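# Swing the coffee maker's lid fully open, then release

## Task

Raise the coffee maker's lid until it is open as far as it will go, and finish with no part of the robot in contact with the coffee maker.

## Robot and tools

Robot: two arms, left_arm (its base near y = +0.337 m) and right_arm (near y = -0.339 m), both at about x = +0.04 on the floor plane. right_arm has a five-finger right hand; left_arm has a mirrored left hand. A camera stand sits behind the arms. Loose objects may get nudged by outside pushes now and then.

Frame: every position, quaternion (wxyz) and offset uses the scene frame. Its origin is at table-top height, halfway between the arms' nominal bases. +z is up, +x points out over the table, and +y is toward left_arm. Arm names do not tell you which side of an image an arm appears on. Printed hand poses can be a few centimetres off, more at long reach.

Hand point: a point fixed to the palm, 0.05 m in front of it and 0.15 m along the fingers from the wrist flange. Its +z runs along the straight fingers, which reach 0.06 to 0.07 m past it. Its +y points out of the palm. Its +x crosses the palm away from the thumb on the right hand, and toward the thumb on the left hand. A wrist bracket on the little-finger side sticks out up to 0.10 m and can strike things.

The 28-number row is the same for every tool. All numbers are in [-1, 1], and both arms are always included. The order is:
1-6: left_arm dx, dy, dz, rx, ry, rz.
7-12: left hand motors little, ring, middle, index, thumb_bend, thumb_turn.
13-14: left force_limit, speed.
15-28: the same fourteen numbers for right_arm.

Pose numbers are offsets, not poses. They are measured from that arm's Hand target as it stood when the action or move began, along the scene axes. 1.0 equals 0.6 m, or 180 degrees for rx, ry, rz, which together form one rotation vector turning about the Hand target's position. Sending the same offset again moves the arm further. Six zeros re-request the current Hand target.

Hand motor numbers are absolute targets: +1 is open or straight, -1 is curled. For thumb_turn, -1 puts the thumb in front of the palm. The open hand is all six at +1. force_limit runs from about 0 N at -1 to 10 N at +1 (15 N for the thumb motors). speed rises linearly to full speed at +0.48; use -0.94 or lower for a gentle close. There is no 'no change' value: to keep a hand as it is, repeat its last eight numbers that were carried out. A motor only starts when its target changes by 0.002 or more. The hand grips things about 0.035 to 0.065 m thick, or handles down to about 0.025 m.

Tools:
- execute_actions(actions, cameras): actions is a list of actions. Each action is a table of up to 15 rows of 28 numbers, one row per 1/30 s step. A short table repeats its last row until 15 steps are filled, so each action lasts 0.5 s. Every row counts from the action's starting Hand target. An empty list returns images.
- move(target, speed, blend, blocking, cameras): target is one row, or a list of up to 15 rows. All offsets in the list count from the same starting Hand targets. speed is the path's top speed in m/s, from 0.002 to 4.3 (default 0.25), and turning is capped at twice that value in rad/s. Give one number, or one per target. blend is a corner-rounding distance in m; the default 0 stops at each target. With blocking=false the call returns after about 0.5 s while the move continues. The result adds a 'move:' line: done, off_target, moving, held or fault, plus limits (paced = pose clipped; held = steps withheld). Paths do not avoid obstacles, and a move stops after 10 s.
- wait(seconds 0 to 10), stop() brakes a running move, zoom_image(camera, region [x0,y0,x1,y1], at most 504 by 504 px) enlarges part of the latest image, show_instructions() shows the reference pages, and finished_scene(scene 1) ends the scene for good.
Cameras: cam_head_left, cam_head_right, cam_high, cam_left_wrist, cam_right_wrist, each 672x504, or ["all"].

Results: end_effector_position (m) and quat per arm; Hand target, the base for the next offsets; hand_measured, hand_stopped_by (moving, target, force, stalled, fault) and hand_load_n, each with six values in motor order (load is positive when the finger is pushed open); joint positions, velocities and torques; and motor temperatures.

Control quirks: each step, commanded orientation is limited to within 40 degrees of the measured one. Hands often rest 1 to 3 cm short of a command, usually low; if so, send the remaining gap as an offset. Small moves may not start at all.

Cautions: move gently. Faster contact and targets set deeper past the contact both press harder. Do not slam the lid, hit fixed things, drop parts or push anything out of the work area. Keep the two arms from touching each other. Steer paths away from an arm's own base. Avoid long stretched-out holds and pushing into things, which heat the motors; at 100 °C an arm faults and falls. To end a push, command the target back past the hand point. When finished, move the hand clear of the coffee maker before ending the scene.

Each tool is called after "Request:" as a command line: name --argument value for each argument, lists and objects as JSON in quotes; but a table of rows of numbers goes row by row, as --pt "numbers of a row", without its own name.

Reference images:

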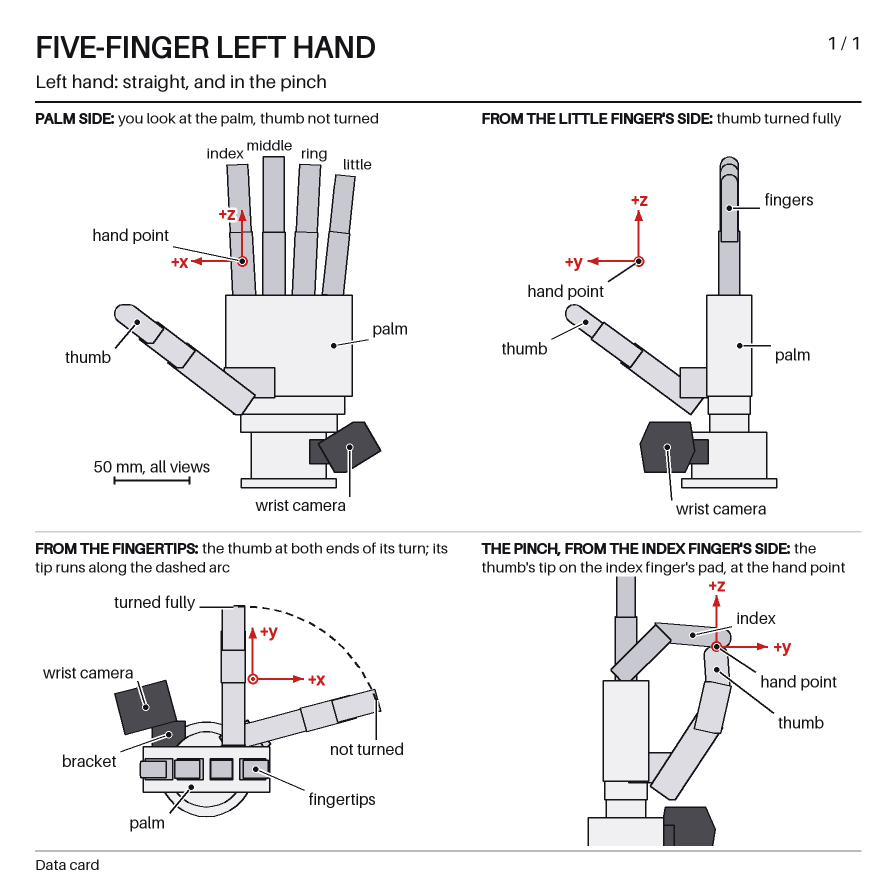

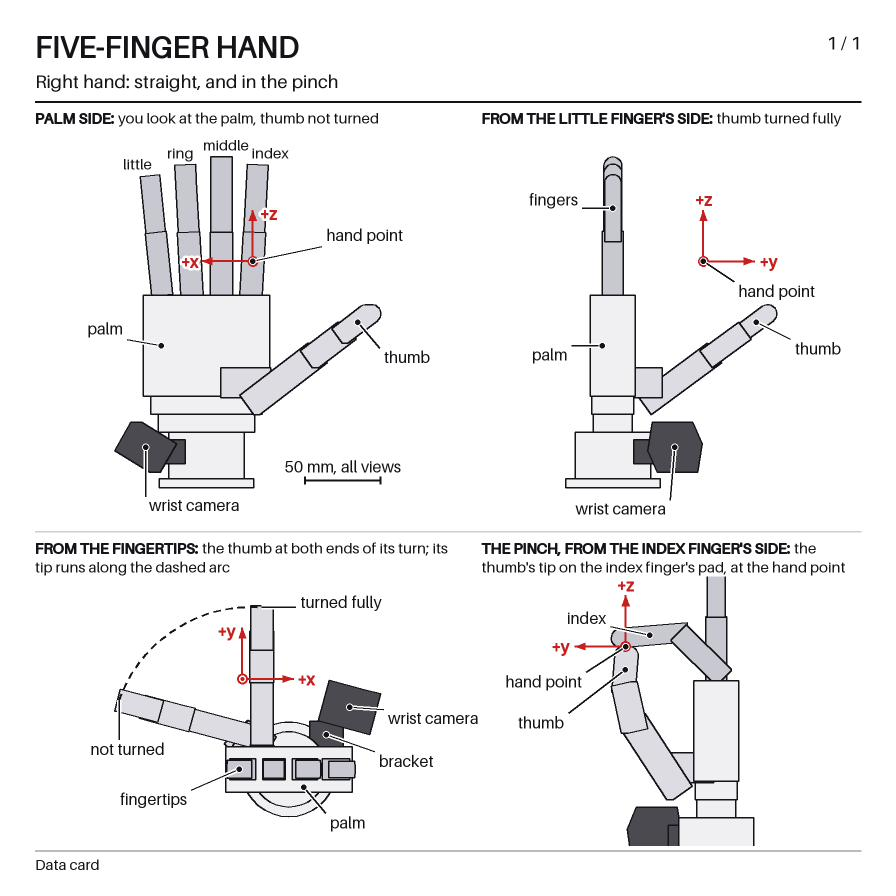

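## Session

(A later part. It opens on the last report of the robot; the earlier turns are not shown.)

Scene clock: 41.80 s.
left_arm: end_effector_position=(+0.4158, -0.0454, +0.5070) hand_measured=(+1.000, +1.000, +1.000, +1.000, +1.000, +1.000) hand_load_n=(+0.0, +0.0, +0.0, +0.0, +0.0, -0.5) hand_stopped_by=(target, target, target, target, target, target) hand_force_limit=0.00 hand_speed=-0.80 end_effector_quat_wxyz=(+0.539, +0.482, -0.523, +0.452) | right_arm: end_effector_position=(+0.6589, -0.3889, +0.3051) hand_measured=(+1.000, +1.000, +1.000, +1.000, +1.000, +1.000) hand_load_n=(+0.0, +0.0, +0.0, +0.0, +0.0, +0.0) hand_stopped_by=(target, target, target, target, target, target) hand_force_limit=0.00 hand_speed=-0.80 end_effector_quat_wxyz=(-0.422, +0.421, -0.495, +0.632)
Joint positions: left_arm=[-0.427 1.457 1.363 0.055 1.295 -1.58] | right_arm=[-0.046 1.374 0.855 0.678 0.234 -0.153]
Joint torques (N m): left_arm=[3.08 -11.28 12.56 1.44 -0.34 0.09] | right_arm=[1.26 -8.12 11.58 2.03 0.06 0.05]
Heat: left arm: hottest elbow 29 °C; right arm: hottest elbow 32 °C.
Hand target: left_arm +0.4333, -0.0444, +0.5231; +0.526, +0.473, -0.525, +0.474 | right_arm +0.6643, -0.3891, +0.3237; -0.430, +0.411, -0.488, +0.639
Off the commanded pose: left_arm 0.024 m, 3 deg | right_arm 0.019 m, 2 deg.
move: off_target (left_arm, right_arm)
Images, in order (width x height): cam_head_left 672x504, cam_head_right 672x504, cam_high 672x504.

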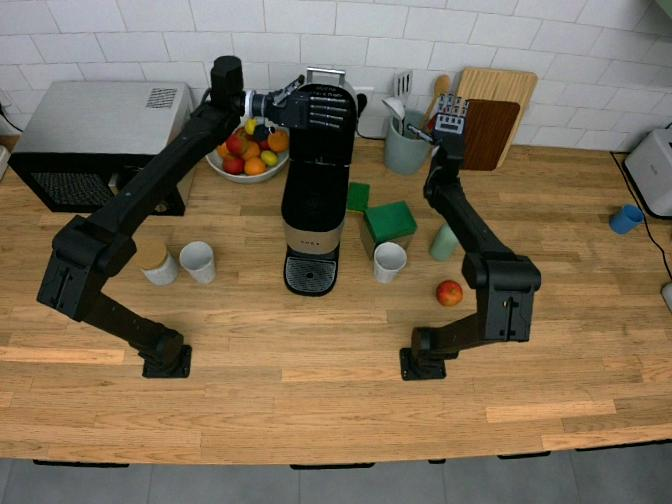

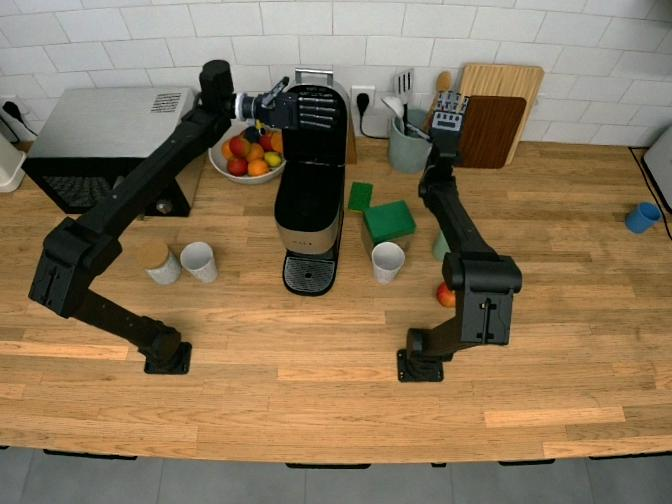

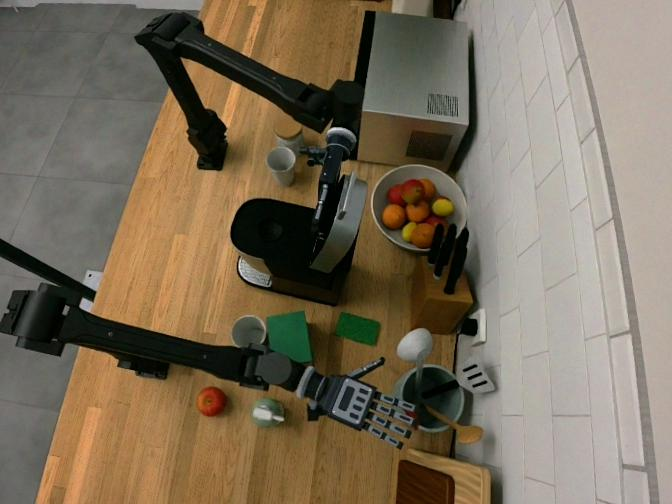

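Request:
move --pt "-0.04 0.0042 0.0 0 0 0 1 1 1 1 1 1 0 -0.8 0 0 0 0 0 0 1 1 1 1 1 1 0 -0.8" --pt "-0.083 0.0087 0.0 0 0 0 1 1 1 1 1 1 0 -0.8 0 0 0 0 0 0 1 1 1 1 1 1 0 -0.8" --speed '[0.02,0.05]' --blend '[0.005,0]' --cameras '["cam_head_left","cam_head_right","cam_high"]'

Request:
zoom_image --camera "cam_head_left" --region '[230, 60, 370, 230]'

Request:
zoom_image --camera "cam_high" --region '[170, 100, 370, 310]'

Scene clock: 44.40 s.
left_arm: end_effector_position=(+0.3880, -0.0408, +0.5167) hand_measured=(+1.000, +1.000, +1.000, +1.000, +1.000, +1.000) hand_load_n=(+0.0, +0.0, +0.0, +0.0, +0.0, +0.0) hand_stopped_by=(target, target, target, target, target, target) hand_force_limit=0.00 hand_speed=-0.80 end_effector_quat_wxyz=(+0.531, +0.481, -0.521, +0.463) | right_arm: end_effector_position=(+0.6589, -0.3889, +0.3051) hand_measured=(+1.000, +1.000, +1.000, +1.000, +1.000, +1.000) hand_load_n=(+0.0, +0.0, +0.0, +0.0, +0.0, +0.0) hand_stopped_by=(target, target, target, target, target, target) hand_force_limit=0.00 hand_speed=-0.80 end_effector_quat_wxyz=(-0.422, +0.421, -0.495, +0.632)
Joint positions: left_arm=[-0.441 1.375 1.301 0.055 1.262 -1.58] | right_arm=[-0.046 1.374 0.855 0.678 0.234 -0.153]
Joint torques (N m): left_arm=[1.61 -12.92 8.32 1.44 -0.23 0.1] | right_arm=[1.67 -7.88 11.58 2.09 0.05 0.03]
Heat: left arm: hottest elbow 29 °C; right arm: hottest elbow 32 °C.
Hand target: left_arm +0.3833, -0.0393, +0.5231; +0.526, +0.473, -0.525, +0.474 | right_arm +0.6643, -0.3891, +0.3237; -0.430, +0.411, -0.488, +0.639
Off the commanded pose: left_arm 0.008 m, 2 deg | right_arm 0.019 m, 2 deg.
move: off_target (right_arm)
Images, in order (width x height): cam_head_left 672x504, cam_head_right 672x504, cam_high 672x504.

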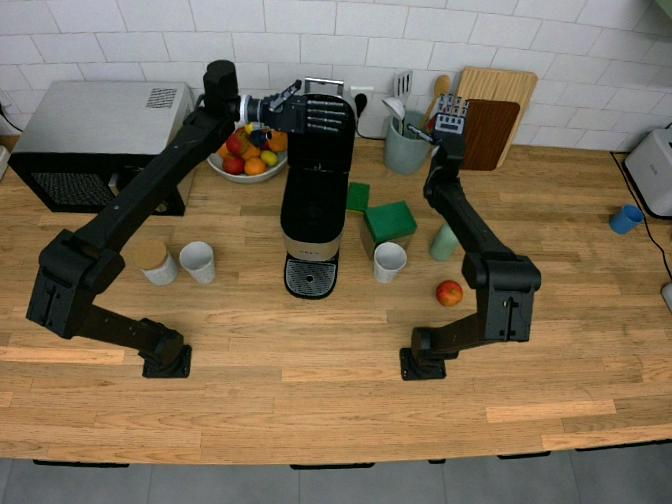

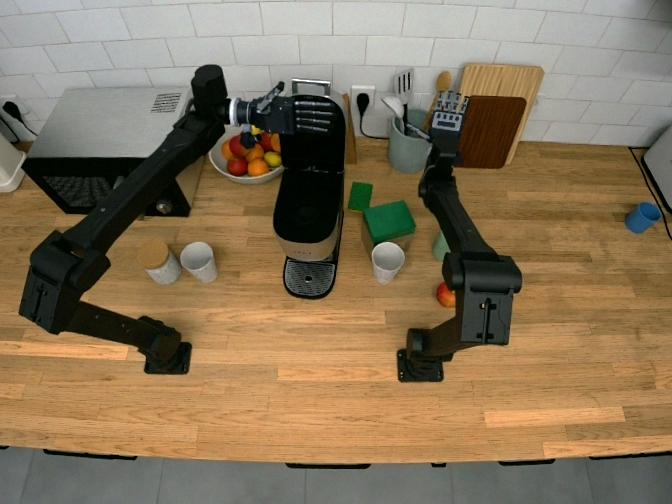

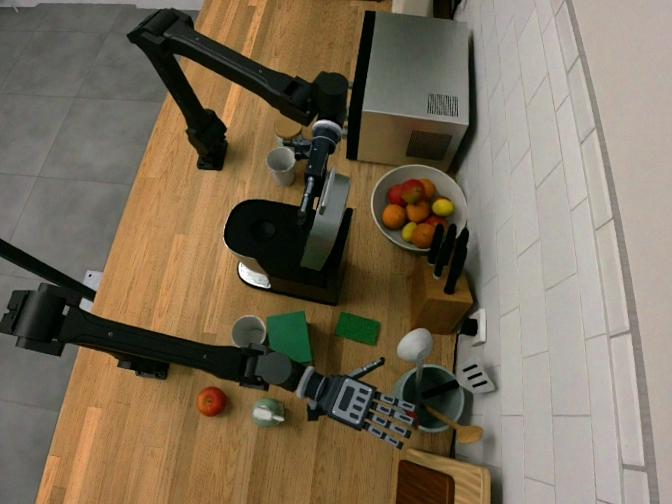

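Scaled by 2.965 from the camera's 672x504 image, which has a finer 960x720 frame.

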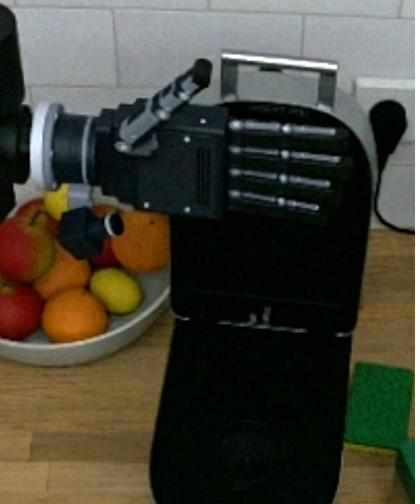

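Scaled by 2.400 from the camera's 672x504 image, which has a finer 960x720 frame.

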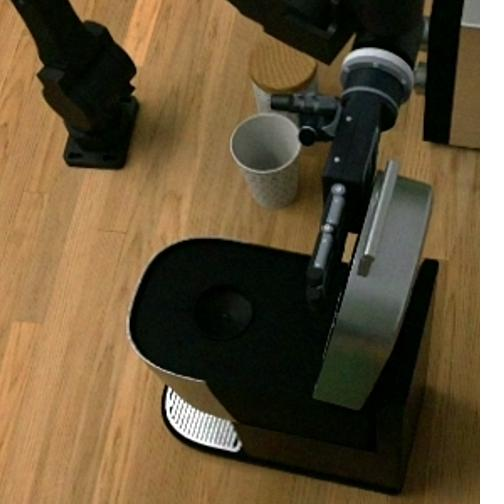

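Request:
move --target '[-0.33,0.05,0.0,0,0,0,1,1,1,1,1,1,0,-0.8,0,0,0,0,0,0,1,1,1,1,1,1,0,-0.8]' --speed 0.25 --cameras '["cam_head_left","cam_high"]'

Scene clock: 46.20 s.
left_arm: end_effector_position=(+0.1873, -0.0071, +0.5243) hand_measured=(+1.000, +1.000, +1.000, +1.000, +1.000, +1.000) hand_load_n=(+0.0, +0.0, +0.0, +0.0, +0.0, +0.0) hand_stopped_by=(target, target, target, target, target, target) hand_force_limit=0.00 hand_speed=-0.80 end_effector_quat_wxyz=(+0.526, +0.473, -0.523, +0.476) | right_arm: end_effector_position=(+0.6589, -0.3889, +0.3051) hand_measured=(+1.000, +1.000, +1.000, +1.000, +1.000, +1.000) hand_load_n=(+0.0, +0.0, +0.0, +0.0, +0.0, +0.0) hand_stopped_by=(target, target, target, target, target, target) hand_force_limit=0.00 hand_speed=-0.80 end_effector_quat_wxyz=(-0.422, +0.421, -0.495, +0.632)
Joint positions: left_arm=[-0.626 0.848 0.933 -0.074 1.069 -1.58] | right_arm=[-0.046 1.374 0.855 0.678 0.234 -0.153]
Joint torques (N m): left_arm=[1.03 -4.13 8.55 0.96 -0.22 0.11] | right_arm=[1.08 -8.18 11.67 1.98 0.06 0.01]
Heat: left arm: hottest elbow 29 °C; right arm: hottest elbow 32 °C.
Hand target: left_arm +0.1854, -0.0093, +0.5232; +0.526, +0.473, -0.525, +0.473 | right_arm +0.6643, -0.3891, +0.3237; -0.430, +0.411, -0.488, +0.639
Off the commanded pose: left_arm 0.003 m, 0 deg | right_arm 0.019 m, 2 deg.
move: off_target (right_arm)
Images, in order (width x height): cam_head_left 672x504, cam_high 672x504.

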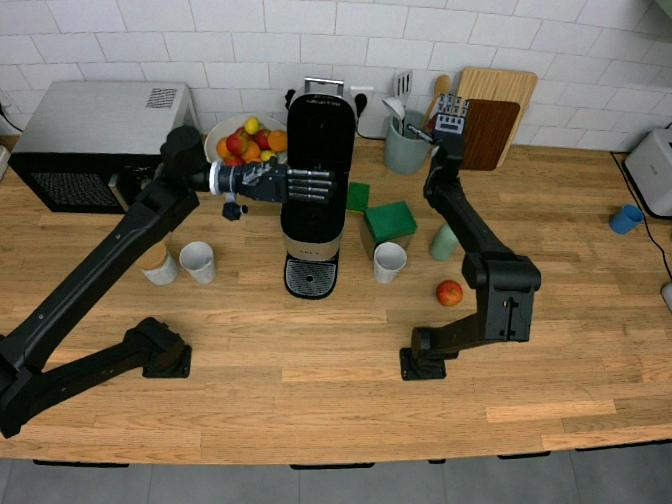

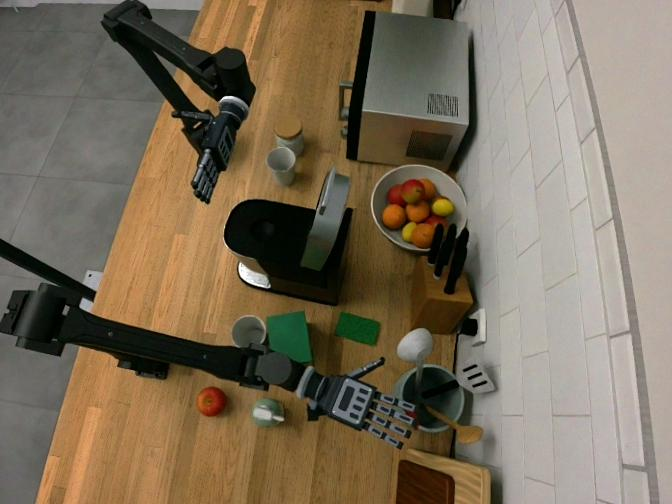

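Request:
finished_scene

The scene is finished: the task was done.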